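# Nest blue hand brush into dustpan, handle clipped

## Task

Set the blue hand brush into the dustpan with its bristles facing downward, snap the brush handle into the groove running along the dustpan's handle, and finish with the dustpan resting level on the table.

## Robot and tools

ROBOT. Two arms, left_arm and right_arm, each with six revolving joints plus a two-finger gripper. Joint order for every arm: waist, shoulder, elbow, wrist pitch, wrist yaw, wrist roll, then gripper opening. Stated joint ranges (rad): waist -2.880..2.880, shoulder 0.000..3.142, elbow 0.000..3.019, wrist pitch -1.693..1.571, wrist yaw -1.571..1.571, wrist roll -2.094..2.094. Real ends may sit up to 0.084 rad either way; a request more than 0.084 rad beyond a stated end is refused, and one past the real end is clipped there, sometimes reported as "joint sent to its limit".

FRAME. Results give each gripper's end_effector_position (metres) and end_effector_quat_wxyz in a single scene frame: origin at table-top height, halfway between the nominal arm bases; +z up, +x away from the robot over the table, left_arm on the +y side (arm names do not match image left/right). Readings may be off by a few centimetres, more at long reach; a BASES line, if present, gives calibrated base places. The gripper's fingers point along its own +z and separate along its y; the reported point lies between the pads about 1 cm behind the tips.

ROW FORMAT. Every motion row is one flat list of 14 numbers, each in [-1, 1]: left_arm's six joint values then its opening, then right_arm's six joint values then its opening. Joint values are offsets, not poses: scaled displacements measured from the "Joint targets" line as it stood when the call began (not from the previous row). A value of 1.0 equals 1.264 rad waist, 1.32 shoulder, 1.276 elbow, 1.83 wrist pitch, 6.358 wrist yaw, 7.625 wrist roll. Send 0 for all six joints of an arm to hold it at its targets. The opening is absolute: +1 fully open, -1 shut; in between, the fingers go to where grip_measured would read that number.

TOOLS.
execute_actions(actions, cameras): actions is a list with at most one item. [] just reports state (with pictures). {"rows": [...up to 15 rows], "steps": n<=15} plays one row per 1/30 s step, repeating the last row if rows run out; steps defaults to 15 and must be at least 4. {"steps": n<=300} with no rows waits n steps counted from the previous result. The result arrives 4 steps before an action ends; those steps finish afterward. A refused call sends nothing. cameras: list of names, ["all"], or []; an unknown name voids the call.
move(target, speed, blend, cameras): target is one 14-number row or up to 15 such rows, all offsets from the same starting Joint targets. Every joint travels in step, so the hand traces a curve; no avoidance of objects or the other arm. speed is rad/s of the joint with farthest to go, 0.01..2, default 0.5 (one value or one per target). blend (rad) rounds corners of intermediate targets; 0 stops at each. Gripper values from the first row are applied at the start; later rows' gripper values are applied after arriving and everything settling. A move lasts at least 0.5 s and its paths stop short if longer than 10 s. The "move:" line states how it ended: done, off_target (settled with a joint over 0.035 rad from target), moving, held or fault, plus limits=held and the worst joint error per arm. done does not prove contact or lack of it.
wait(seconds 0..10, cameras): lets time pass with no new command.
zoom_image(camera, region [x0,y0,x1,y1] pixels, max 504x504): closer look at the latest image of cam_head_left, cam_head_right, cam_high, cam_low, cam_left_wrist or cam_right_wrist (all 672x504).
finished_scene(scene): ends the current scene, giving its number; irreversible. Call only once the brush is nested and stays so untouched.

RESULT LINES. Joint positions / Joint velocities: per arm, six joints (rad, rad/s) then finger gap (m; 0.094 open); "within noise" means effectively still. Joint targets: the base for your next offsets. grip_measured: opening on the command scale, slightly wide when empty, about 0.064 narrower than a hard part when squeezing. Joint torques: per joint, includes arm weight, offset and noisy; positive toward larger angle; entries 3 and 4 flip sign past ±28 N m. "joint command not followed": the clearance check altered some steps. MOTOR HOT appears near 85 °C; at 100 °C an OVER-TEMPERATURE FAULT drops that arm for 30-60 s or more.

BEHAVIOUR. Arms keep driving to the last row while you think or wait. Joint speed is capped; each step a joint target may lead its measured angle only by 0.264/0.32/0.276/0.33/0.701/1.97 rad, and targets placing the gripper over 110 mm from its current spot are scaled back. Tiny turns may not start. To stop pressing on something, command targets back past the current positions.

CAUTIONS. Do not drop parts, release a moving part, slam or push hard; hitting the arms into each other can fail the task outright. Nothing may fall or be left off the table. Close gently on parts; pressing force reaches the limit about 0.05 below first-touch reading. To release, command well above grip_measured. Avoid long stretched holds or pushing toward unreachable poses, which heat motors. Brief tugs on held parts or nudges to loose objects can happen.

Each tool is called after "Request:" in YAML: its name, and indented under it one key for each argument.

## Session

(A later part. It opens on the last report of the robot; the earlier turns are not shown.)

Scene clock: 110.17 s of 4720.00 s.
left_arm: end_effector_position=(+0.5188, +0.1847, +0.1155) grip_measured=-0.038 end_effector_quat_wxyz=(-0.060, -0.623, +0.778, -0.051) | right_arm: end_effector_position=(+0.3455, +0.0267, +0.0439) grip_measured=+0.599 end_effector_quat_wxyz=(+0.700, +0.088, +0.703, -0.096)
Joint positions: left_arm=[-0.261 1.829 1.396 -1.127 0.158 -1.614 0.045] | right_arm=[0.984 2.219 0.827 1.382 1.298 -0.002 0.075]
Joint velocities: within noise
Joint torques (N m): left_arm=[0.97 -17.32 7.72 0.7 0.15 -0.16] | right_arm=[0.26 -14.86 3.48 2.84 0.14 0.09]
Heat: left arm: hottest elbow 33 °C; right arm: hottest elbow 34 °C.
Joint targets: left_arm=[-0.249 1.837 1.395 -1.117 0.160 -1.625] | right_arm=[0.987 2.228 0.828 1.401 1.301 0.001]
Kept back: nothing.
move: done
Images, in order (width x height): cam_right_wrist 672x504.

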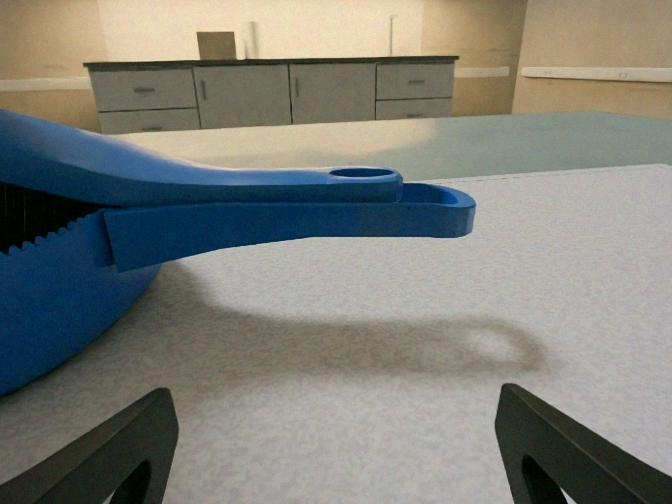

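Request:
move:
  target: [0,0,0,0,0.00472,0,-1, 0,0,0,0,0,0,0.6]
  speed: 0.1
  cameras: ["cam_right_wrist"]

Request:
zoom_image:
  camera: "cam_right_wrist"
  region: [290, 130, 500, 260]

Request:
zoom_image:
  camera: "cam_right_wrist"
  region: [0, 80, 300, 310]

Scene clock: 111.97 s of 4720.00 s.
left_arm: end_effector_position=(+0.5183, +0.1823, +0.1151) grip_measured=-0.038 end_effector_quat_wxyz=(-0.070, -0.624, +0.776, -0.057) | right_arm: end_effector_position=(+0.3455, +0.0267, +0.0439) grip_measured=+0.599 end_effector_quat_wxyz=(+0.700, +0.088, +0.703, -0.096)
Joint positions: left_arm=[-0.258 1.831 1.395 -1.126 0.181 -1.616 0.045] | right_arm=[0.984 2.219 0.827 1.382 1.298 -0.002 0.075]
Joint velocities: within noise
Joint torques (N m): left_arm=[0.21 -17.38 7.71 0.9 0.44 -0.15] | right_arm=[0.21 -14.86 3.48 2.85 0.14 0.09]
Heat: left arm: hottest elbow 33 °C; right arm: hottest elbow 34 °C.
Joint targets: left_arm=[-0.249 1.837 1.395 -1.117 0.190 -1.625] | right_arm=[0.987 2.228 0.828 1.401 1.301 0.001]
Kept back: nothing.
move: done
Images, in order (width x height): cam_right_wrist 672x504.

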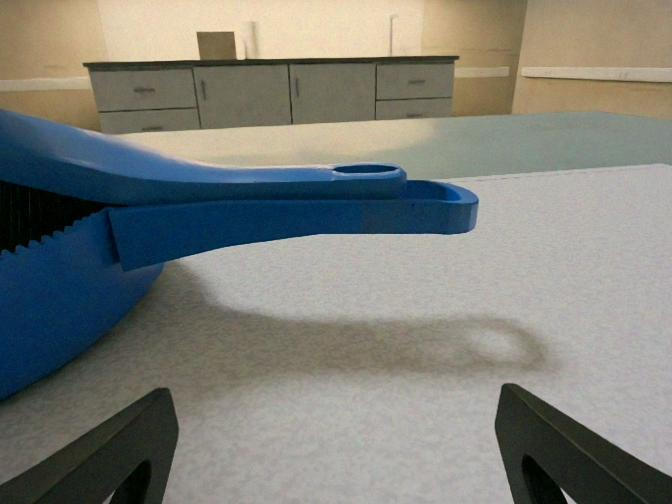

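Scaled by 2.400 from the camera's 672x504 image, which has a finer 960x720 frame.

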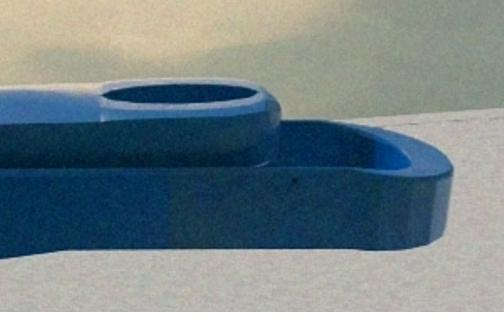

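Scaled by 1.680 from the camera's 672x504 image, which has a finer 960x720 frame.

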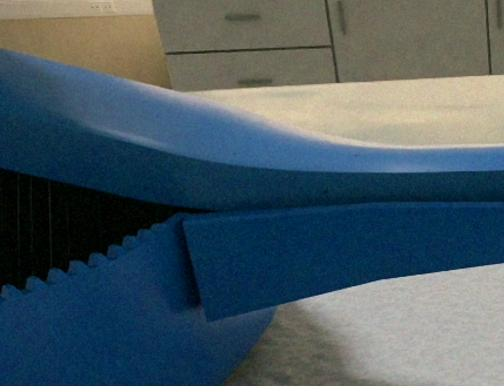

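Request:
execute_actions:
  actions: []
  cameras: ["cam_left_wrist", "cam_head_left"]

Request:
zoom_image:
  camera: "cam_head_left"
  region: [70, 215, 210, 320]

Scene clock: 112.40 s of 4720.00 s.
left_arm: end_effector_position=(+0.5183, +0.1822, +0.1151) grip_measured=-0.038 end_effector_quat_wxyz=(-0.070, -0.624, +0.776, -0.058) | right_arm: end_effector_position=(+0.3455, +0.0267, +0.0439) grip_measured=+0.599 end_effector_quat_wxyz=(+0.700, +0.088, +0.703, -0.096)
Joint positions: left_arm=[-0.258 1.831 1.395 -1.126 0.182 -1.616 0.045] | right_arm=[0.984 2.219 0.827 1.382 1.298 -0.002 0.075]
Joint velocities: within noise
Joint torques (N m): left_arm=[0.03 -17.03 7.77 0.75 0.4 -0.18] | right_arm=[0.21 -14.86 3.48 2.82 0.14 0.09]
Heat: left arm: hottest elbow 33 °C; right arm: hottest elbow 34 °C.
Joint targets: left_arm=[-0.249 1.837 1.395 -1.117 0.190 -1.625] | right_arm=[0.987 2.228 0.828 1.401 1.301 0.001]
Steps of this call (1-13: nothing new was sent). Readings (joint positions of left_arm | right_arm):
1: [-0.258 1.831 1.395 -1.126 0.181 -1.616] | [0.984 2.219 0.827 1.382 1.298 -0.002]
2: [-0.258 1.831 1.395 -1.126 0.181 -1.616] | [0.984 2.219 0.827 1.382 1.298 -0.002]
4: [-0.258 1.831 1.395 -1.126 0.182 -1.616] | [0.984 2.219 0.827 1.382 1.298 -0.002]
8: [-0.258 1.831 1.395 -1.126 0.182 -1.616] | [0.984 2.219 0.827 1.382 1.298 -0.002]
13: the state above
Images, in order (width x height): cam_head_left 672x504, cam_left_wrist 672x504.

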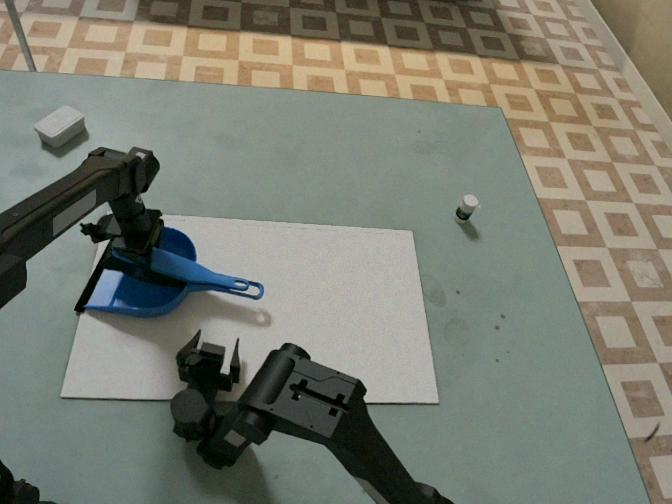

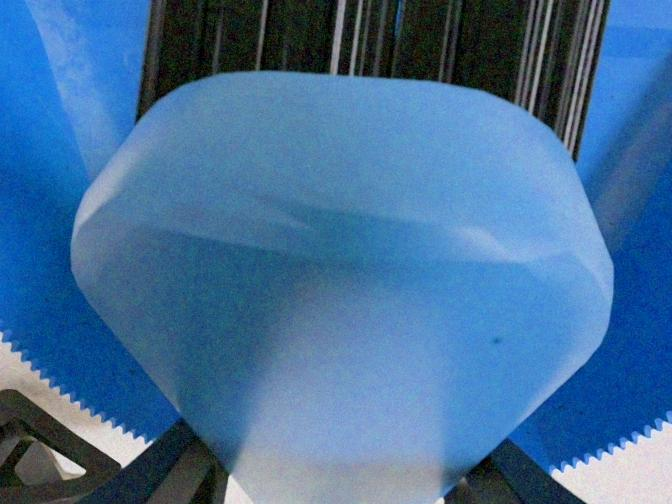

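Scaled by 3.600 from the camera's 672x504 image, which has a finer 960x720 frame.

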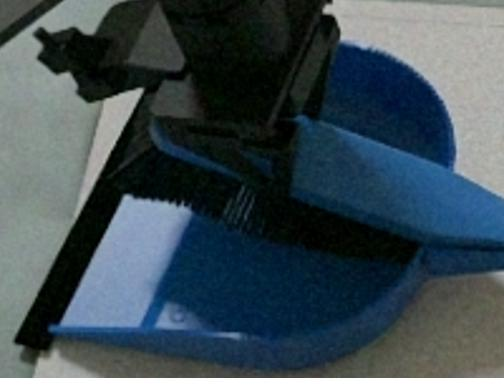

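Request:
move:
  target: [0,0.0083,-0.0065,0.0068,0,0,-1, 0,0,0,0,0,0,0.6]
  speed: 0.1
  cameras: ["cam_right_wrist"]

Request:
zoom_image:
  camera: "cam_right_wrist"
  region: [90, 130, 500, 290]

Scene clock: 115.23 s of 4720.00 s.
left_arm: end_effector_position=(+0.5183, +0.1819, +0.1093) grip_measured=-0.038 end_effector_quat_wxyz=(-0.071, -0.624, +0.776, -0.058) | right_arm: end_effector_position=(+0.3455, +0.0267, +0.0439) grip_measured=+0.599 end_effector_quat_wxyz=(+0.700, +0.088, +0.703, -0.096)
Joint positions: left_arm=[-0.258 1.838 1.389 -1.114 0.184 -1.616 0.045] | right_arm=[0.984 2.219 0.827 1.382 1.298 -0.002 0.075]
Joint velocities: within noise
Joint torques (N m): left_arm=[0.56 -16.67 7.45 0.59 0.33 -0.13] | right_arm=[0.26 -14.86 3.47 2.84 0.14 0.09]
Heat: left arm: hottest elbow 32 °C; right arm: hottest elbow 34 °C.
Joint targets: left_arm=[-0.249 1.848 1.386 -1.105 0.189 -1.625] | right_arm=[0.987 2.228 0.828 1.401 1.301 0.001]
Kept back: nothing.
move: done
Images, in order (width x height): cam_right_wrist 672x504.

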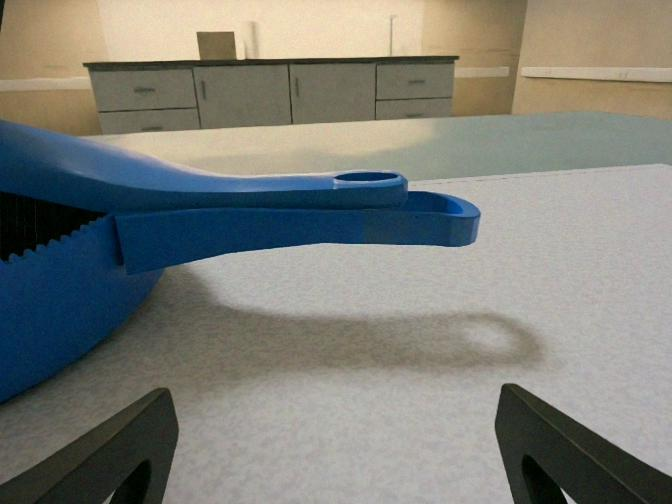

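Scaled by 1.229 from the camera's 672x504 image, which has a finer 960x720 frame.

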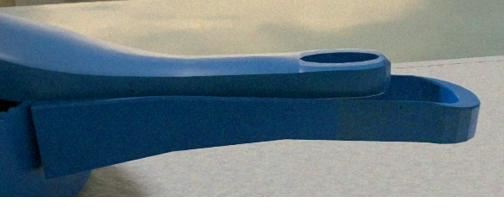

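Request:
execute_actions:
  actions: []
  cameras: ["cam_right_wrist", "cam_head_left"]

Scene clock: 116.33 s of 4720.00 s.
left_arm: end_effector_position=(+0.5184, +0.1819, +0.1093) grip_measured=-0.038 end_effector_quat_wxyz=(-0.071, -0.624, +0.776, -0.058) | right_arm: end_effector_position=(+0.3455, +0.0267, +0.0439) grip_measured=+0.599 end_effector_quat_wxyz=(+0.700, +0.088, +0.703, -0.096)
Joint positions: left_arm=[-0.258 1.838 1.389 -1.113 0.184 -1.616 0.045] | right_arm=[0.984 2.219 0.827 1.382 1.298 -0.002 0.075]
Joint velocities: within noise
Joint torques (N m): left_arm=[0.38 -16.56 7.53 0.79 0.32 -0.16] | right_arm=[0.21 -14.86 3.47 2.84 0.14 0.09]
Heat: left arm: hottest elbow 32 °C; right arm: hottest elbow 33 °C.
Joint targets: left_arm=[-0.249 1.848 1.386 -1.105 0.189 -1.625] | right_arm=[0.987 2.228 0.828 1.401 1.301 0.001]
Steps of this call (1-33: nothing new was sent). Readings (joint positions of left_arm | right_arm):
1: [-0.258 1.838 1.389 -1.114 0.184 -1.616] | [0.984 2.219 0.827 1.382 1.298 -0.002]
2: [-0.258 1.838 1.389 -1.114 0.184 -1.616] | [0.984 2.219 0.827 1.382 1.298 -0.002]
4: [-0.258 1.838 1.389 -1.114 0.184 -1.616] | [0.984 2.219 0.827 1.382 1.298 -0.002]
8: [-0.258 1.838 1.389 -1.114 0.184 -1.616] | [0.984 2.219 0.827 1.382 1.298 -0.002]
33: the state above
Images, in order (width x height): cam_head_left 672x504, cam_right_wrist 672x504.

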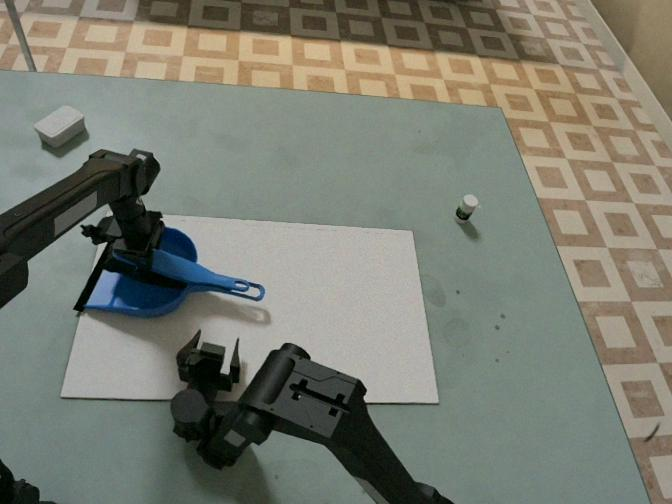

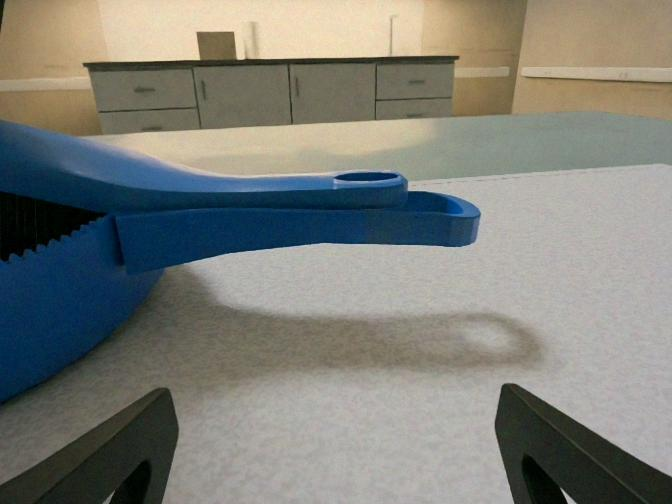

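Request:
move:
  target: [0.02848, 0.00909, -0.02116, 0.0224, 0.018874, 0.00708, -1, 0, 0, 0, 0, 0, 0, 0.6]
  speed: 0.1
  cameras: ["cam_right_wrist"]

Scene clock: 120.80 s of 4720.00 s.
left_arm: end_effector_position=(+0.5176, +0.1821, +0.0977) grip_measured=-0.038 end_effector_quat_wxyz=(-0.115, -0.621, +0.769, -0.097) | right_arm: end_effector_position=(+0.3455, +0.0267, +0.0439) grip_measured=+0.599 end_effector_quat_wxyz=(+0.700, +0.088, +0.703, -0.096)
Joint positions: left_arm=[-0.221 1.852 1.362 -1.072 0.302 -1.582 0.045] | right_arm=[0.984 2.219 0.827 1.382 1.298 -0.002 0.075]
Joint velocities: within noise
Joint torques (N m): left_arm=[-0.03 -17.32 7.32 0.68 0.5 0.08] | right_arm=[0.26 -14.97 3.49 2.84 0.13 0.09]
Heat: left arm: hottest elbow 32 °C; right arm: hottest elbow 33 °C.
Joint targets: left_arm=[-0.213 1.860 1.359 -1.064 0.310 -1.571] | right_arm=[0.987 2.228 0.828 1.401 1.301 0.001]
Kept back: nothing.
move: done
Images, in order (width x height): cam_right_wrist 672x504.

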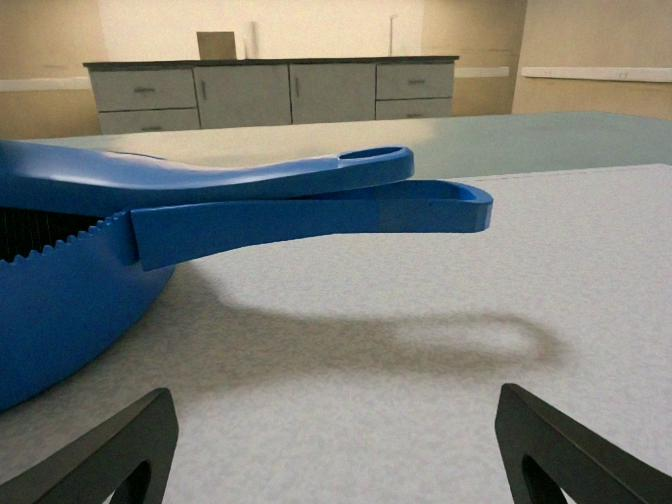

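Request:
zoom_image:
  camera: "cam_right_wrist"
  region: [0, 110, 500, 290]

Request:
execute_actions:
  actions: []
  cameras: ["cam_head_left"]

Request:
zoom_image:
  camera: "cam_head_left"
  region: [70, 215, 290, 335]

Scaled by 1.008 from the camera's 672x504 image, which has a finer 960x720 frame.

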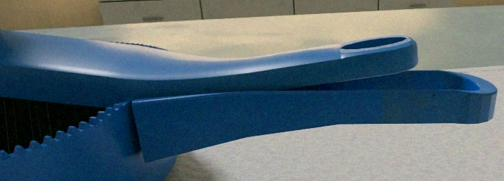

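Scene clock: 121.20 s of 4720.00 s.
left_arm: end_effector_position=(+0.5177, +0.1820, +0.0977) grip_measured=-0.038 end_effector_quat_wxyz=(-0.115, -0.621, +0.769, -0.097) | right_arm: end_effector_position=(+0.3455, +0.0267, +0.0439) grip_measured=+0.599 end_effector_quat_wxyz=(+0.700, +0.088, +0.703, -0.096)
Joint positions: left_arm=[-0.221 1.852 1.362 -1.071 0.302 -1.582 0.045] | right_arm=[0.984 2.219 0.827 1.382 1.298 -0.002 0.075]
Joint velocities: within noise
Joint torques (N m): left_arm=[-0.15 -17.73 7.46 0.68 0.49 0.1] | right_arm=[0.26 -14.86 3.47 2.85 0.13 0.09]
Heat: left arm: hottest elbow 32 °C; right arm: hottest elbow 33 °C.
Joint targets: left_arm=[-0.213 1.860 1.359 -1.064 0.309 -1.571] | right_arm=[0.987 2.228 0.828 1.401 1.301 0.001]
Steps of this call (1-12: nothing new was sent). Readings (joint positions of left_arm | right_arm):
1: [-0.221 1.852 1.362 -1.072 0.302 -1.582] | [0.984 2.219 0.827 1.382 1.298 -0.002]
2: [-0.221 1.852 1.362 -1.072 0.302 -1.582] | [0.984 2.219 0.827 1.382 1.298 -0.002]
4: [-0.221 1.852 1.362 -1.072 0.302 -1.582] | [0.984 2.219 0.827 1.382 1.298 -0.002]
8: [-0.221 1.852 1.362 -1.071 0.302 -1.582] | [0.984 2.219 0.827 1.382 1.298 -0.002]
12: the state above
Images, in order (width x height): cam_head_left 672x504.

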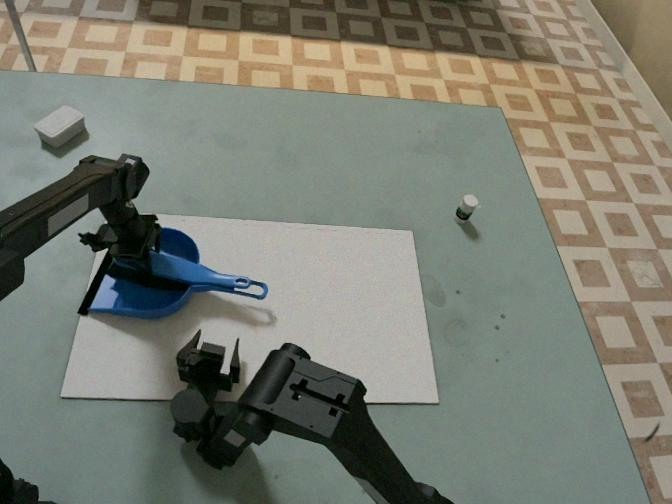

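Scaled by 2.291 from the camera's 672x504 image, which has a finer 960x720 frame.

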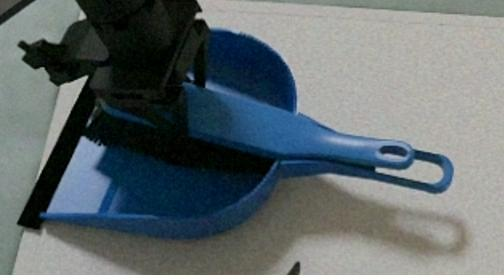

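Request:
move:
  target: [0, 0.00909, 0, 0, 0, 0, -1, 0, 0, 0, 0, 0, 0, 0.6]
  speed: 0.1
  cameras: ["cam_right_wrist"]

Scene clock: 123.33 s of 4720.00 s.
left_arm: end_effector_position=(+0.5175, +0.1821, +0.0929) grip_measured=-0.038 end_effector_quat_wxyz=(-0.118, -0.621, +0.769, -0.094) | right_arm: end_effector_position=(+0.3455, +0.0267, +0.0439) grip_measured=+0.599 end_effector_quat_wxyz=(+0.700, +0.088, +0.703, -0.096)
Joint positions: left_arm=[-0.221 1.862 1.362 -1.069 0.303 -1.582 0.045] | right_arm=[0.984 2.219 0.827 1.382 1.298 -0.002 0.075]
Joint velocities: within noise
Joint torques (N m): left_arm=[0.21 -16.97 7.39 0.62 0.44 0.04] | right_arm=[0.26 -14.92 3.48 2.85 0.13 0.09]
Heat: left arm: hottest elbow 32 °C; right arm: hottest elbow 33 °C.
Joint targets: left_arm=[-0.213 1.872 1.360 -1.064 0.309 -1.571] | right_arm=[0.987 2.228 0.828 1.401 1.301 0.001]
Kept back: nothing.
move: done
Images, in order (width x height): cam_right_wrist 672x504.

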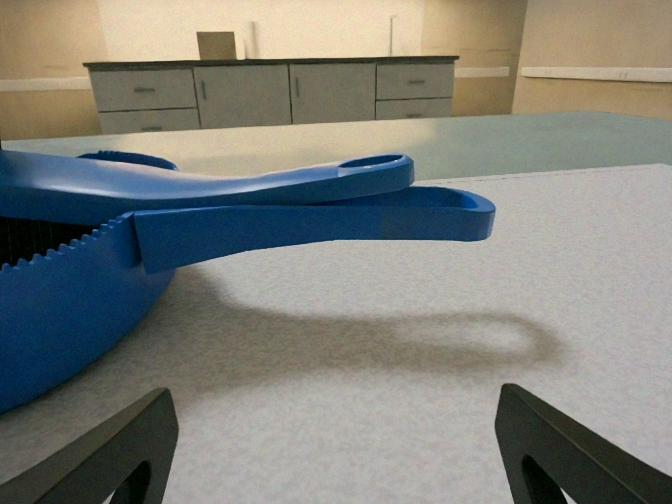

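Request:
move:
  target: [0, 0.00909, 0, 0, 0, 0, -1, 0, 0, 0, 0, 0, 0, 0.6]
  speed: 0.1
  cameras: ["cam_right_wrist"]

Scene clock: 124.73 s of 4720.00 s.
left_arm: end_effector_position=(+0.5171, +0.1819, +0.0887) grip_measured=-0.038 end_effector_quat_wxyz=(-0.121, -0.621, +0.769, -0.092) | right_arm: end_effector_position=(+0.3455, +0.0267, +0.0439) grip_measured=+0.599 end_effector_quat_wxyz=(+0.700, +0.088, +0.703, -0.096)
Joint positions: left_arm=[-0.221 1.87 1.362 -1.068 0.305 -1.582 0.045] | right_arm=[0.984 2.219 0.827 1.382 1.298 -0.002 0.075]
Joint velocities: within noise
Joint torques (N m): left_arm=[-0.03 -16.85 7.27 0.47 0.38 0.04] | right_arm=[0.21 -14.86 3.48 2.82 0.13 0.09]
Heat: left arm: hottest elbow 32 °C; right arm: hottest elbow 33 °C.
Joint targets: left_arm=[-0.213 1.885 1.360 -1.064 0.310 -1.571] | right_arm=[0.987 2.228 0.828 1.401 1.301 0.001]
Kept back: nothing.
move: done
Images, in order (width x height): cam_right_wrist 672x504.

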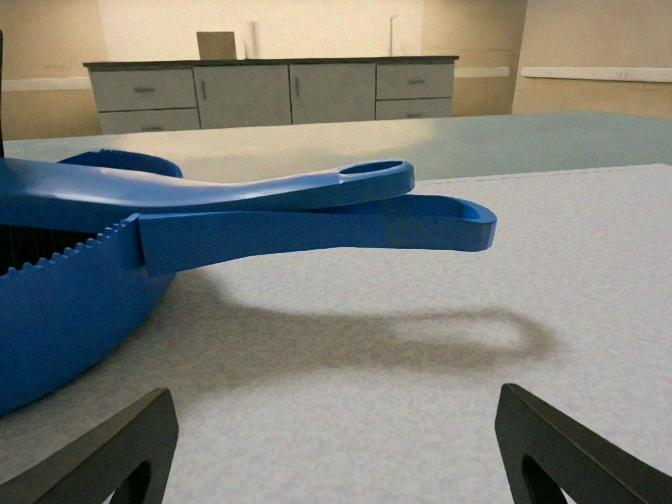

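Request:
execute_actions:
  actions: []
  cameras: ["cam_low", "cam_left_wrist", "cam_right_wrist"]

Request:
zoom_image:
  camera: "cam_right_wrist"
  region: [120, 130, 500, 280]

Scene clock: 125.03 s of 4720.00 s.
left_arm: end_effector_position=(+0.5171, +0.1819, +0.0887) grip_measured=-0.038 end_effector_quat_wxyz=(-0.121, -0.621, +0.769, -0.092) | right_arm: end_effector_position=(+0.3455, +0.0267, +0.0439) grip_measured=+0.599 end_effector_quat_wxyz=(+0.700, +0.088, +0.703, -0.096)
Joint positions: left_arm=[-0.221 1.87 1.362 -1.068 0.305 -1.582 0.045] | right_arm=[0.984 2.219 0.827 1.382 1.298 -0.002 0.075]
Joint velocities: within noise
Joint torques (N m): left_arm=[-0.15 -16.73 7.38 0.54 0.37 0.03] | right_arm=[0.21 -14.86 3.47 2.85 0.14 0.09]
Heat: left arm: hottest elbow 32 °C; right arm: hottest elbow 33 °C.
Joint targets: left_arm=[-0.213 1.885 1.360 -1.064 0.310 -1.571] | right_arm=[0.987 2.228 0.828 1.401 1.301 0.001]
Steps of this call (1-9: nothing new was sent). Readings (joint positions of left_arm | right_arm):
1: [-0.221 1.870 1.362 -1.068 0.305 -1.582] | [0.984 2.219 0.827 1.382 1.298 -0.002]
2: [-0.221 1.870 1.362 -1.068 0.305 -1.582] | [0.984 2.219 0.827 1.382 1.298 -0.002]
4: [-0.221 1.870 1.362 -1.068 0.305 -1.582] | [0.984 2.219 0.827 1.382 1.298 -0.002]
8: [-0.221 1.870 1.362 -1.068 0.305 -1.582] | [0.984 2.219 0.827 1.382 1.298 -0.002]
9: the state above
Images, in order (width x height): cam_low 672x504, cam_left_wrist 672x504, cam_right_wrist 672x504.

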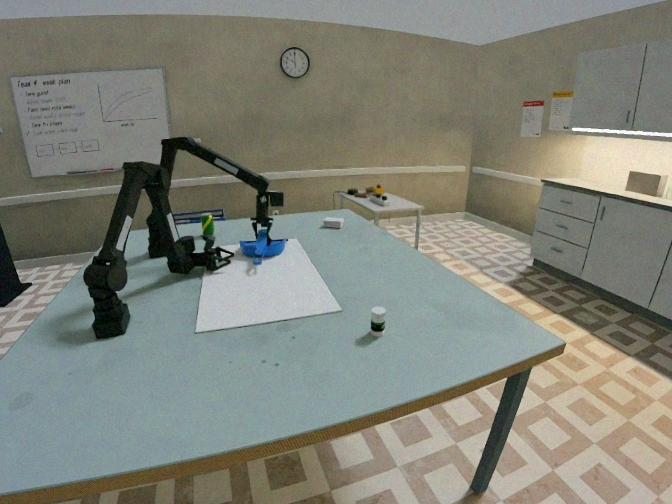

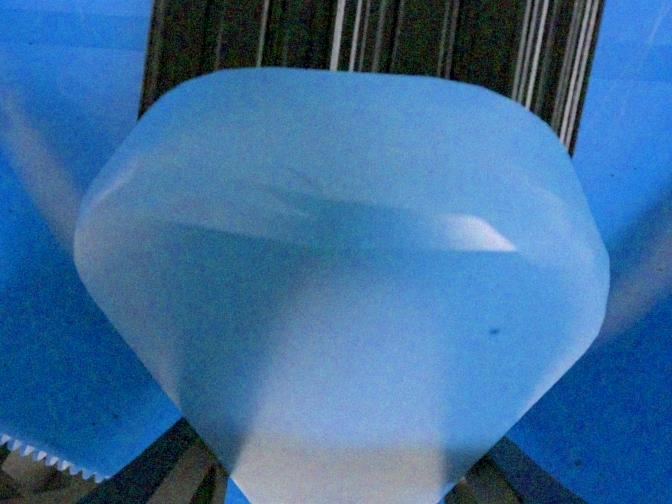

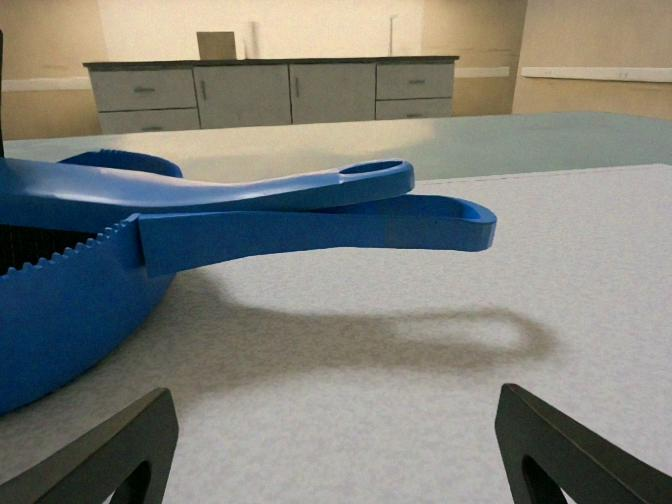

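Scaled by 1.326 from the camera's 672x504 image, which has a finer 960x720 frame.

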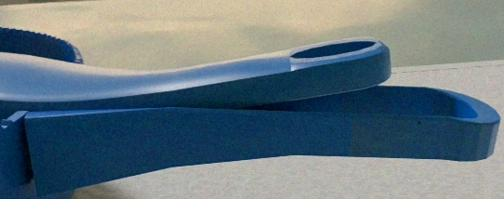

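Request:
move:
  target: [0, 0, 0, 0, 0, 0, -1, 0, -0.896, 0.1505, -0.984, -0.2048, 0, 0.6]
  speed: 1.1
  cameras: []

Request:
move:
  target: [0, 0, 0, 0, 0, 0, -1, -0.381, 0.477, 0.415, -0.352, 0, 0, 0.6]
  speed: 0.9
  cameras: ["cam_right_wrist"]

Request:
zoom_image:
  camera: "cam_right_wrist"
  region: [160, 130, 440, 390]

Scene clock: 129.83 s of 4720.00 s.
left_arm: end_effector_position=(+0.5171, +0.1819, +0.0887) grip_measured=-0.038 end_effector_quat_wxyz=(-0.121, -0.621, +0.769, -0.092) | right_arm: end_effector_position=(+0.2021, +0.1084, +0.3929) grip_measured=+0.599 end_effector_quat_wxyz=(+0.465, -0.419, +0.734, +0.263)
Joint positions: left_arm=[-0.221 1.87 1.362 -1.068 0.305 -1.582 0.045] | right_arm=[0.984 1.036 0.978 -0.386 0.003 -0.002 0.075]
Joint velocities: within noise
Joint torques (N m): left_arm=[-0.09 -17.03 7.38 0.51 0.36 0.07] | right_arm=[0.32 -5.3 14.01 1.94 -0.15 0.09]
Heat: left arm: hottest elbow 32 °C; right arm: hottest elbow 32 °C.
Joint targets: left_arm=[-0.213 1.885 1.360 -1.064 0.310 -1.571] | right_arm=[0.987 1.045 1.019 -0.400 -0.001 0.001]
Kept back: nothing.
move: off_target (right_arm); right_arm: the elbow is farthest, 0.043 rad from its target
No camera images: "cameras" was empty.

Scene clock: 131.40 s of 4720.00 s.
left_arm: end_effector_position=(+0.5171, +0.1819, +0.0887) grip_measured=-0.038 end_effector_quat_wxyz=(-0.121, -0.621, +0.769, -0.092) | right_arm: end_effector_position=(+0.4572, -0.0024, +0.2370) grip_measured=+0.599 end_effector_quat_wxyz=(+0.178, -0.269, +0.945, +0.050)
Joint positions: left_arm=[-0.221 1.87 1.362 -1.068 0.305 -1.582 0.045] | right_arm=[0.499 1.672 1.504 -1.031 0.001 -0.002 0.075]
Joint velocities: within noise
Joint torques (N m): left_arm=[-0.03 -16.44 7.35 0.66 0.37 0.04] | right_arm=[0.44 -15.85 13.44 0.85 -0.09 0.09]
Heat: left arm: hottest elbow 32 °C; right arm: hottest elbow 33 °C.
Joint targets: left_arm=[-0.213 1.885 1.360 -1.064 0.310 -1.571] | right_arm=[0.505 1.675 1.549 -1.044 -0.001 0.001]
Kept back: nothing.
move: off_target (right_arm); right_arm: the elbow is farthest, 0.045 rad from its target
Images, in order (width x height): cam_right_wrist 672x504.

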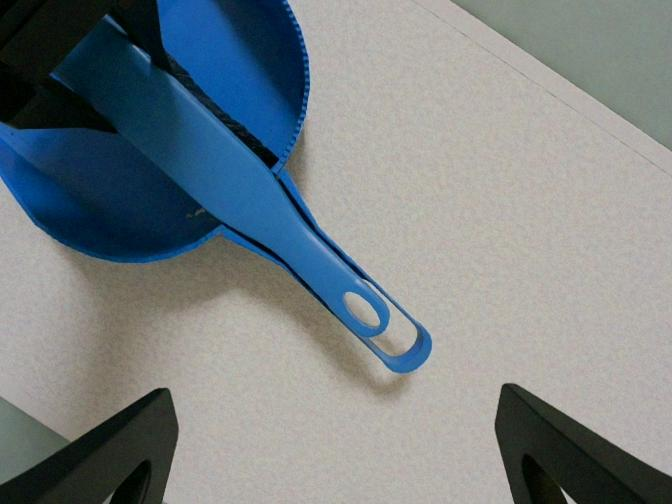

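Scaled by 1.800 from the camera's 672x504 image, which has a finer 960x720 frame.

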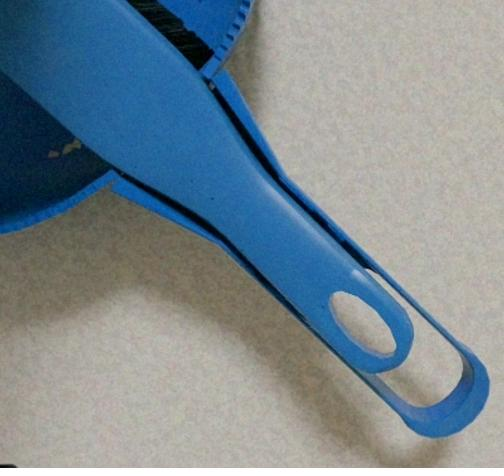

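Request:
zoom_image:
  camera: "cam_right_wrist"
  region: [310, 250, 440, 380]

Request:
zoom_image:
  camera: "cam_right_wrist"
  region: [230, 160, 360, 290]

Scaled by 3.877 from the camera's 672x504 image, which has a finer 960x720 frame.

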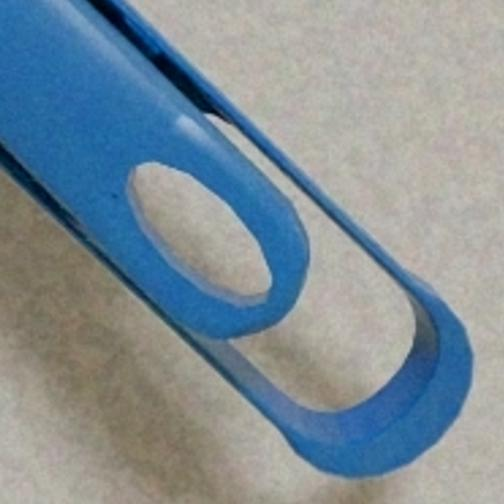

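Scaled by 3.877 from the camera's 672x504 image, which has a finer 960x720 frame.

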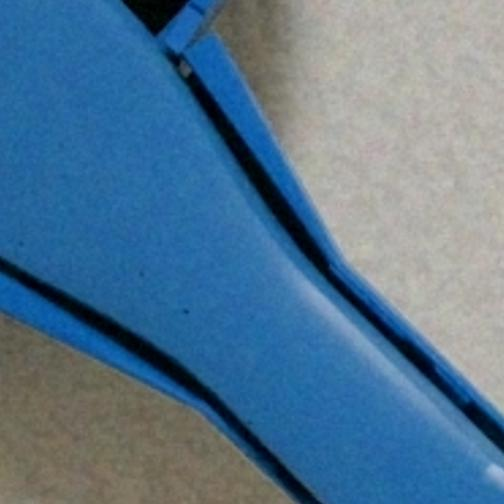

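Request:
execute_actions:
  actions: []
  cameras: ["cam_head_left", "cam_head_right"]

Request:
zoom_image:
  camera: "cam_head_left"
  region: [70, 220, 210, 325]

Scene clock: 132.50 s of 4720.00 s.
left_arm: end_effector_position=(+0.5171, +0.1819, +0.0887) grip_measured=-0.038 end_effector_quat_wxyz=(-0.121, -0.621, +0.769, -0.092) | right_arm: end_effector_position=(+0.4572, -0.0024, +0.2370) grip_measured=+0.599 end_effector_quat_wxyz=(+0.178, -0.269, +0.945, +0.050)
Joint positions: left_arm=[-0.221 1.87 1.362 -1.068 0.305 -1.582 0.045] | right_arm=[0.499 1.672 1.504 -1.031 0.001 -0.002 0.075]
Joint velocities: within noise
Joint torques (N m): left_arm=[0.15 -17.03 7.3 0.49 0.36 0.05] | right_arm=[0.38 -15.97 13.46 0.9 -0.08 0.1]
Heat: left arm: hottest elbow 32 °C; right arm: hottest elbow 33 °C.
Joint targets: left_arm=[-0.213 1.885 1.360 -1.064 0.310 -1.571] | right_arm=[0.505 1.675 1.549 -1.044 -0.001 0.001]
Steps of this call (1-33: nothing new was sent). Readings (joint positions of left_arm | right_arm):
1: [-0.221 1.870 1.362 -1.068 0.305 -1.582] | [0.499 1.672 1.504 -1.031 0.001 -0.002]
2: [-0.221 1.870 1.362 -1.068 0.305 -1.582] | [0.499 1.672 1.504 -1.031 0.001 -0.002]
4: [-0.221 1.870 1.362 -1.068 0.305 -1.582] | [0.499 1.672 1.504 -1.031 0.001 -0.002]
8: [-0.221 1.870 1.362 -1.068 0.305 -1.582] | [0.499 1.672 1.504 -1.031 0.001 -0.002]
33: the state above
Images, in order (width x height): cam_head_left 672x504, cam_head_right 672x504.

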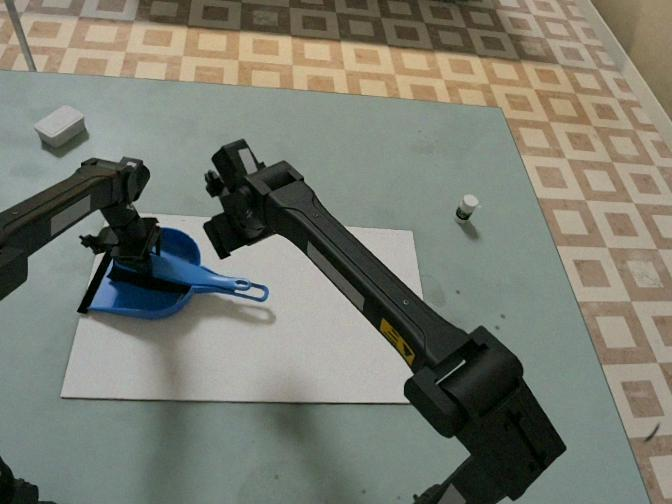

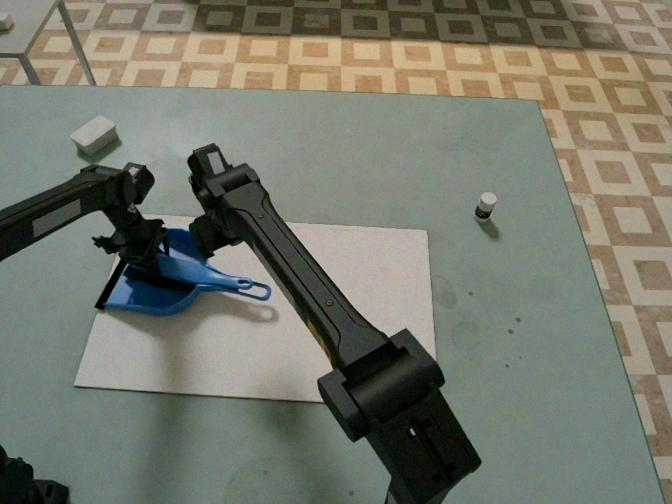

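Scaled by 3.600 from the camera's 672x504 image, which has a finer 960x720 frame.

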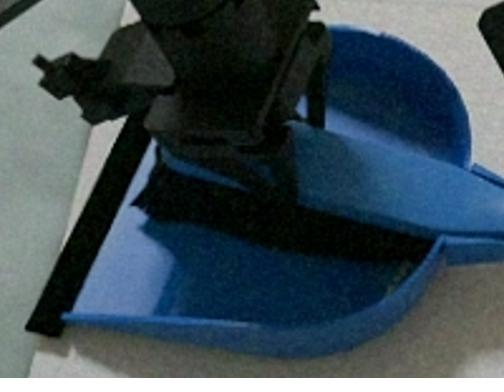

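Request:
move:
  target: [0.009, 0.00583, -0.00862, 0.01022, 0.00629, 0.0015, -1, 0, 0, 0, 0, 0, 0, 0.6]
  speed: 0.06
  cameras: []

Scene clock: 135.57 s of 4720.00 s.
left_arm: end_effector_position=(+0.5180, +0.1838, +0.0866) grip_measured=-0.038 end_effector_quat_wxyz=(-0.133, -0.620, +0.766, -0.106) | right_arm: end_effector_position=(+0.4572, -0.0024, +0.2370) grip_measured=+0.599 end_effector_quat_wxyz=(+0.178, -0.269, +0.945, +0.050)
Joint positions: left_arm=[-0.205 1.874 1.355 -1.056 0.341 -1.568 0.045] | right_arm=[0.499 1.672 1.504 -1.031 0.001 -0.002 0.075]
Joint velocities: within noise
Joint torques (N m): left_arm=[0.38 -15.97 6.9 0.88 0.54 0.01] | right_arm=[0.32 -15.91 13.42 0.87 -0.09 0.09]
Heat: left arm: hottest elbow 31 °C; right arm: hottest elbow 33 °C.
Joint targets: left_arm=[-0.201 1.892 1.349 -1.045 0.350 -1.559] | right_arm=[0.505 1.675 1.549 -1.044 -0.001 0.001]
Kept back: nothing.
move: off_target (right_arm); right_arm: the elbow is farthest, 0.045 rad from its target
No camera images: "cameras" was empty.

Request:
move:
  target: [0, 0.01515, 0, 0, 0, 0, -1, 0, 0, 0, 0, 0, 0, 0.6]
  speed: 0.06
  cameras: ["cam_right_wrist"]

Scene clock: 136.50 s of 4720.00 s.
left_arm: end_effector_position=(+0.5178, +0.1843, +0.0853) grip_measured=-0.038 end_effector_quat_wxyz=(-0.135, -0.620, +0.765, -0.106) | right_arm: end_effector_position=(+0.4572, -0.0024, +0.2370) grip_measured=+0.599 end_effector_quat_wxyz=(+0.178, -0.269, +0.945, +0.050)
Joint positions: left_arm=[-0.204 1.876 1.355 -1.056 0.344 -1.567 0.045] | right_arm=[0.499 1.672 1.504 -1.031 0.001 -0.002 0.075]
Joint velocities: within noise
Joint torques (N m): left_arm=[-0.38 -15.44 6.86 0.81 0.43 0.02] | right_arm=[0.32 -15.91 13.45 0.87 -0.08 0.1]
Heat: left arm: hottest elbow 31 °C; right arm: hottest elbow 33 °C.
Joint targets: left_arm=[-0.201 1.912 1.348 -1.045 0.350 -1.559] | right_arm=[0.505 1.675 1.549 -1.044 -0.001 0.001]
Kept back: nothing.
move: off_target (left_arm, right_arm); left_arm: the shoulder is farthest, 0.036 rad from its target; right_arm: the elbow is farthest, 0.045 rad from its target
Images, in order (width x height): cam_right_wrist 672x504.

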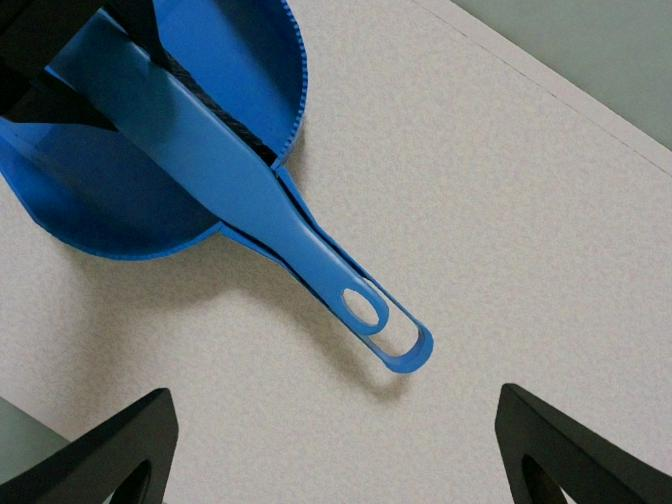

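Request:
move:
  target: [0, 0.0227, 0, 0, 0, 0, -1, 0, 0, 0, 0, 0, 0, 0.6]
  speed: 0.08
  cameras: []

Scene clock: 137.43 s of 4720.00 s.
left_arm: end_effector_position=(+0.5176, +0.1846, +0.0834) grip_measured=-0.038 end_effector_quat_wxyz=(-0.137, -0.621, +0.765, -0.105) | right_arm: end_effector_position=(+0.4572, -0.0024, +0.2370) grip_measured=+0.599 end_effector_quat_wxyz=(+0.178, -0.269, +0.945, +0.050)
Joint positions: left_arm=[-0.202 1.881 1.355 -1.056 0.348 -1.566 0.045] | right_arm=[0.499 1.672 1.504 -1.031 0.001 -0.002 0.075]
Joint velocities: within noise
Joint torques (N m): left_arm=[-0.15 -13.04 6.82 0.75 0.24 0] | right_arm=[0.44 -15.97 13.45 0.87 -0.09 0.09]
Heat: left arm: hottest elbow 31 °C; right arm: hottest elbow 33 °C.
Joint targets: left_arm=[-0.201 1.942 1.348 -1.045 0.349 -1.559] | right_arm=[0.505 1.675 1.549 -1.044 -0.001 0.001]
Kept back: nothing.
move: off_target (left_arm, right_arm); left_arm: the shoulder is farthest, 0.061 rad from its target; right_arm: the elbow is farthest, 0.045 rad from its target
No camera images: "cameras" was empty.

Request:
move:
  target: [0, 0.0303, 0, 0, 0, 0, -1, 0, 0, 0, 0, 0, 0, 0.6]
  speed: 0.1
  cameras: ["cam_right_wrist"]

Request:
zoom_image:
  camera: "cam_right_wrist"
  region: [200, 140, 440, 380]

Scene clock: 138.37 s of 4720.00 s.
left_arm: end_effector_position=(+0.5173, +0.1848, +0.0811) grip_measured=-0.038 end_effector_quat_wxyz=(-0.140, -0.621, +0.764, -0.105) | right_arm: end_effector_position=(+0.4572, -0.0024, +0.2370) grip_measured=+0.599 end_effector_quat_wxyz=(+0.178, -0.269, +0.945, +0.050)
Joint positions: left_arm=[-0.201 1.886 1.355 -1.056 0.352 -1.565 0.045] | right_arm=[0.499 1.672 1.504 -1.031 0.001 -0.002 0.075]
Joint velocities: within noise
Joint torques (N m): left_arm=[-0.62 -10.11 6.86 0.85 0.08 0] | right_arm=[0.5 -15.97 13.44 0.87 -0.09 0.1]
Heat: left arm: hottest elbow 31 °C; right arm: hottest elbow 33 °C.
Joint targets: left_arm=[-0.201 1.982 1.348 -1.045 0.349 -1.560] | right_arm=[0.505 1.675 1.549 -1.044 -0.001 0.001]
Kept back: nothing.
move: off_target (left_arm, right_arm); left_arm: the shoulder is farthest, 0.096 rad from its target; right_arm: the elbow is farthest, 0.045 rad from its target
Images, in order (width x height): cam_right_wrist 672x504.

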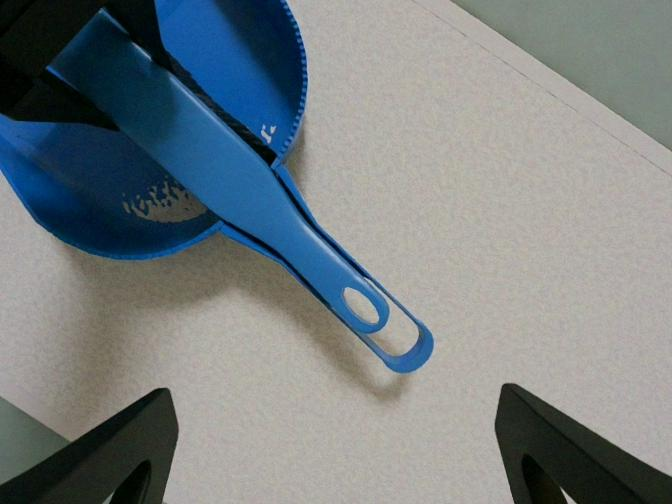

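Scaled by 2.100 from the camera's 672x504 image, which has a finer 960x720 frame.

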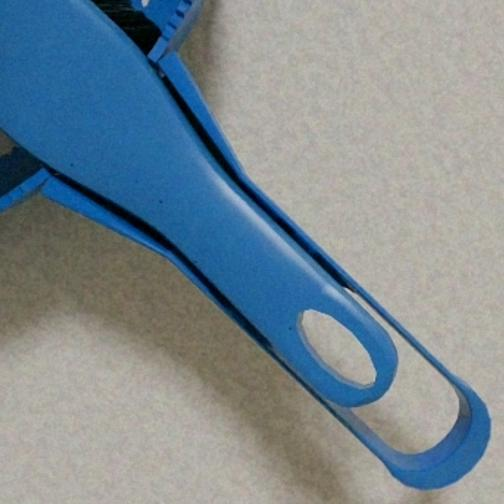

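Request:
move:
  target: [0, 0.0379, 0, 0, 0, 0, -1, 0, 0, 0, 0, 0, 0, 0.6]
  speed: 0.1
  cameras: []

Scene clock: 139.43 s of 4720.00 s.
left_arm: end_effector_position=(+0.5179, +0.1847, +0.0787) grip_measured=-0.038 end_effector_quat_wxyz=(-0.147, -0.621, +0.763, -0.101) | right_arm: end_effector_position=(+0.4572, -0.0024, +0.2370) grip_measured=+0.599 end_effector_quat_wxyz=(+0.178, -0.269, +0.945, +0.050)
Joint positions: left_arm=[-0.199 1.899 1.367 -1.071 0.357 -1.563 0.045] | right_arm=[0.499 1.672 1.504 -1.031 0.001 -0.002 0.075]
Joint velocities: within noise
Joint torques (N m): left_arm=[-0.56 -7.77 5.86 1.4 -0.16 -0.01] | right_arm=[0.38 -15.97 13.45 0.88 -0.09 0.1]
Heat: left arm: hottest elbow 31 °C; right arm: hottest elbow 33 °C.
Joint targets: left_arm=[-0.201 2.032 1.348 -1.045 0.350 -1.559] | right_arm=[0.505 1.675 1.549 -1.044 -0.001 0.001]
Kept back: nothing.
move: off_target (left_arm, right_arm); left_arm: the shoulder is farthest, 0.134 rad from its target; right_arm: the elbow is farthest, 0.045 rad from its target
No camera images: "cameras" was empty.

Request:
move:
  target: [-0.02927, 0, 0, 0, -0.01573, -0.0055, -1, 0, 0, 0, 0, 0, 0, 0.6]
  speed: 0.08
  cameras: ["cam_right_wrist"]

Request:
zoom_image:
  camera: "cam_right_wrist"
  region: [200, 140, 440, 380]

Scene clock: 141.37 s of 4720.00 s.
left_arm: end_effector_position=(+0.5185, +0.1848, +0.0738) grip_measured=-0.038 end_effector_quat_wxyz=(-0.119, -0.625, +0.768, -0.072) | right_arm: end_effector_position=(+0.4572, -0.0024, +0.2370) grip_measured=+0.599 end_effector_quat_wxyz=(+0.178, -0.269, +0.945, +0.050)
Joint positions: left_arm=[-0.223 1.905 1.376 -1.076 0.277 -1.587 0.045] | right_arm=[0.499 1.672 1.504 -1.031 0.001 -0.002 0.075]
Joint velocities: within noise
Joint torques (N m): left_arm=[-1.79 -8.76 5.23 1.59 -1.11 -0.2] | right_arm=[0.38 -15.97 13.46 0.85 -0.08 0.09]
Heat: left arm: hottest elbow 31 °C; right arm: hottest elbow 34 °C.
Joint targets: left_arm=[-0.238 2.032 1.348 -1.045 0.249 -1.601] | right_arm=[0.505 1.675 1.549 -1.044 -0.001 0.001]
Kept back: nothing.
move: off_target (left_arm, right_arm); left_arm: the shoulder is farthest, 0.127 rad from its target; right_arm: the elbow is farthest, 0.045 rad from its target
Images, in order (width x height): cam_right_wrist 672x504.

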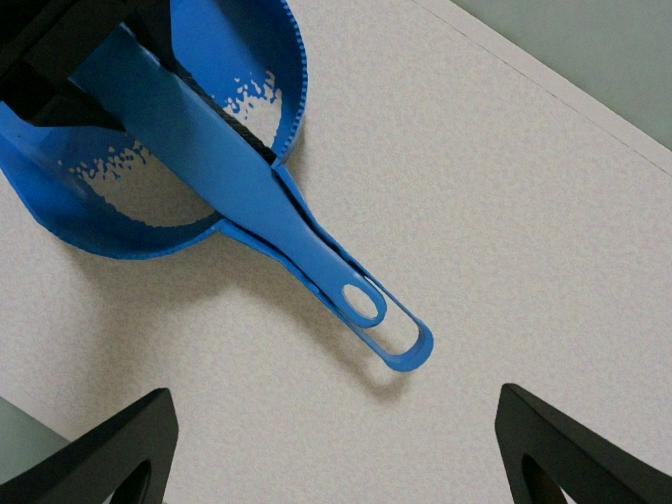

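Scaled by 2.100 from the camera's 672x504 image, which has a finer 960x720 frame.

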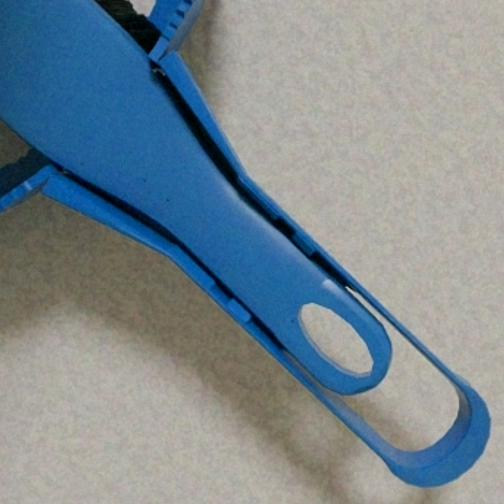

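Request:
zoom_image:
  camera: "cam_right_wrist"
  region: [280, 220, 400, 340]

Scaled by 4.200 from the camera's 672x504 image, which has a finer 960x720 frame.

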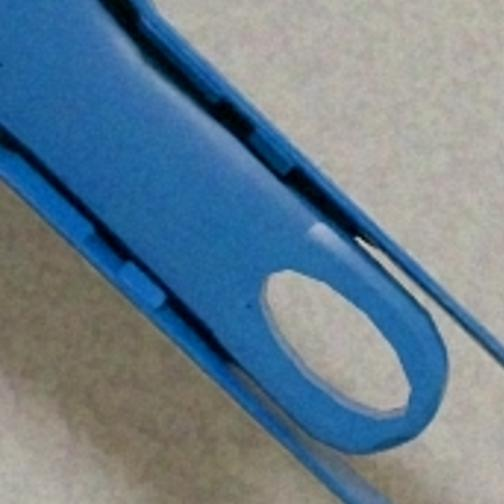

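Request:
move:
  target: [-0.01503, -0.1303, 0.01136, -0.00273, -0.00723, -0.0021, -1, 0, 0, 0, 0, 0, 0, 0.6]
  speed: 0.12
  cameras: ["cam_right_wrist"]

Request:
zoom_image:
  camera: "cam_right_wrist"
  region: [280, 220, 440, 380]

Scene clock: 145.07 s of 4720.00 s.
left_arm: end_effector_position=(+0.5194, +0.1826, +0.0840) grip_measured=-0.038 end_effector_quat_wxyz=(-0.085, -0.625, +0.773, -0.064) | right_arm: end_effector_position=(+0.4572, -0.0024, +0.2370) grip_measured=+0.599 end_effector_quat_wxyz=(+0.178, -0.269, +0.945, +0.050)
Joint positions: left_arm=[-0.247 1.875 1.367 -1.062 0.214 -1.608 0.045] | right_arm=[0.499 1.672 1.504 -1.031 0.001 -0.002 0.075]
Joint velocities: within noise
Joint torques (N m): left_arm=[-1.26 -19.31 7.15 0.83 -0.36 -0.14] | right_arm=[0.44 -15.97 13.42 0.85 -0.09 0.1]
Heat: left arm: hottest elbow 31 °C; right arm: hottest elbow 34 °C.
Joint targets: left_arm=[-0.257 1.860 1.363 -1.050 0.204 -1.617] | right_arm=[0.505 1.675 1.549 -1.044 -0.001 0.001]
Kept back: nothing.
move: off_target (right_arm); right_arm: the elbow is farthest, 0.045 rad from its target
Images, in order (width x height): cam_right_wrist 672x504.

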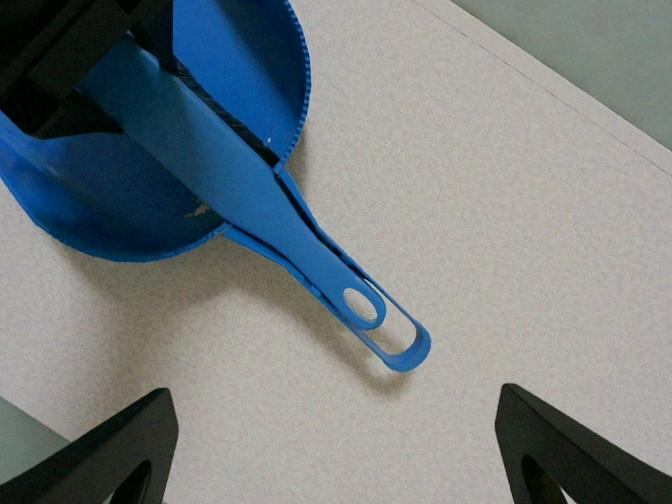

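Scaled by 3.150 from the camera's 672x504 image, which has a finer 960x720 frame.

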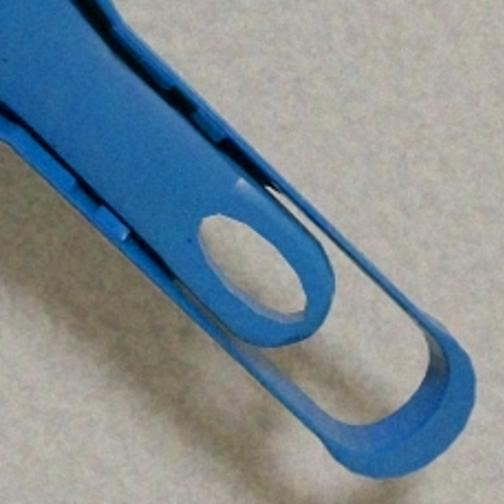

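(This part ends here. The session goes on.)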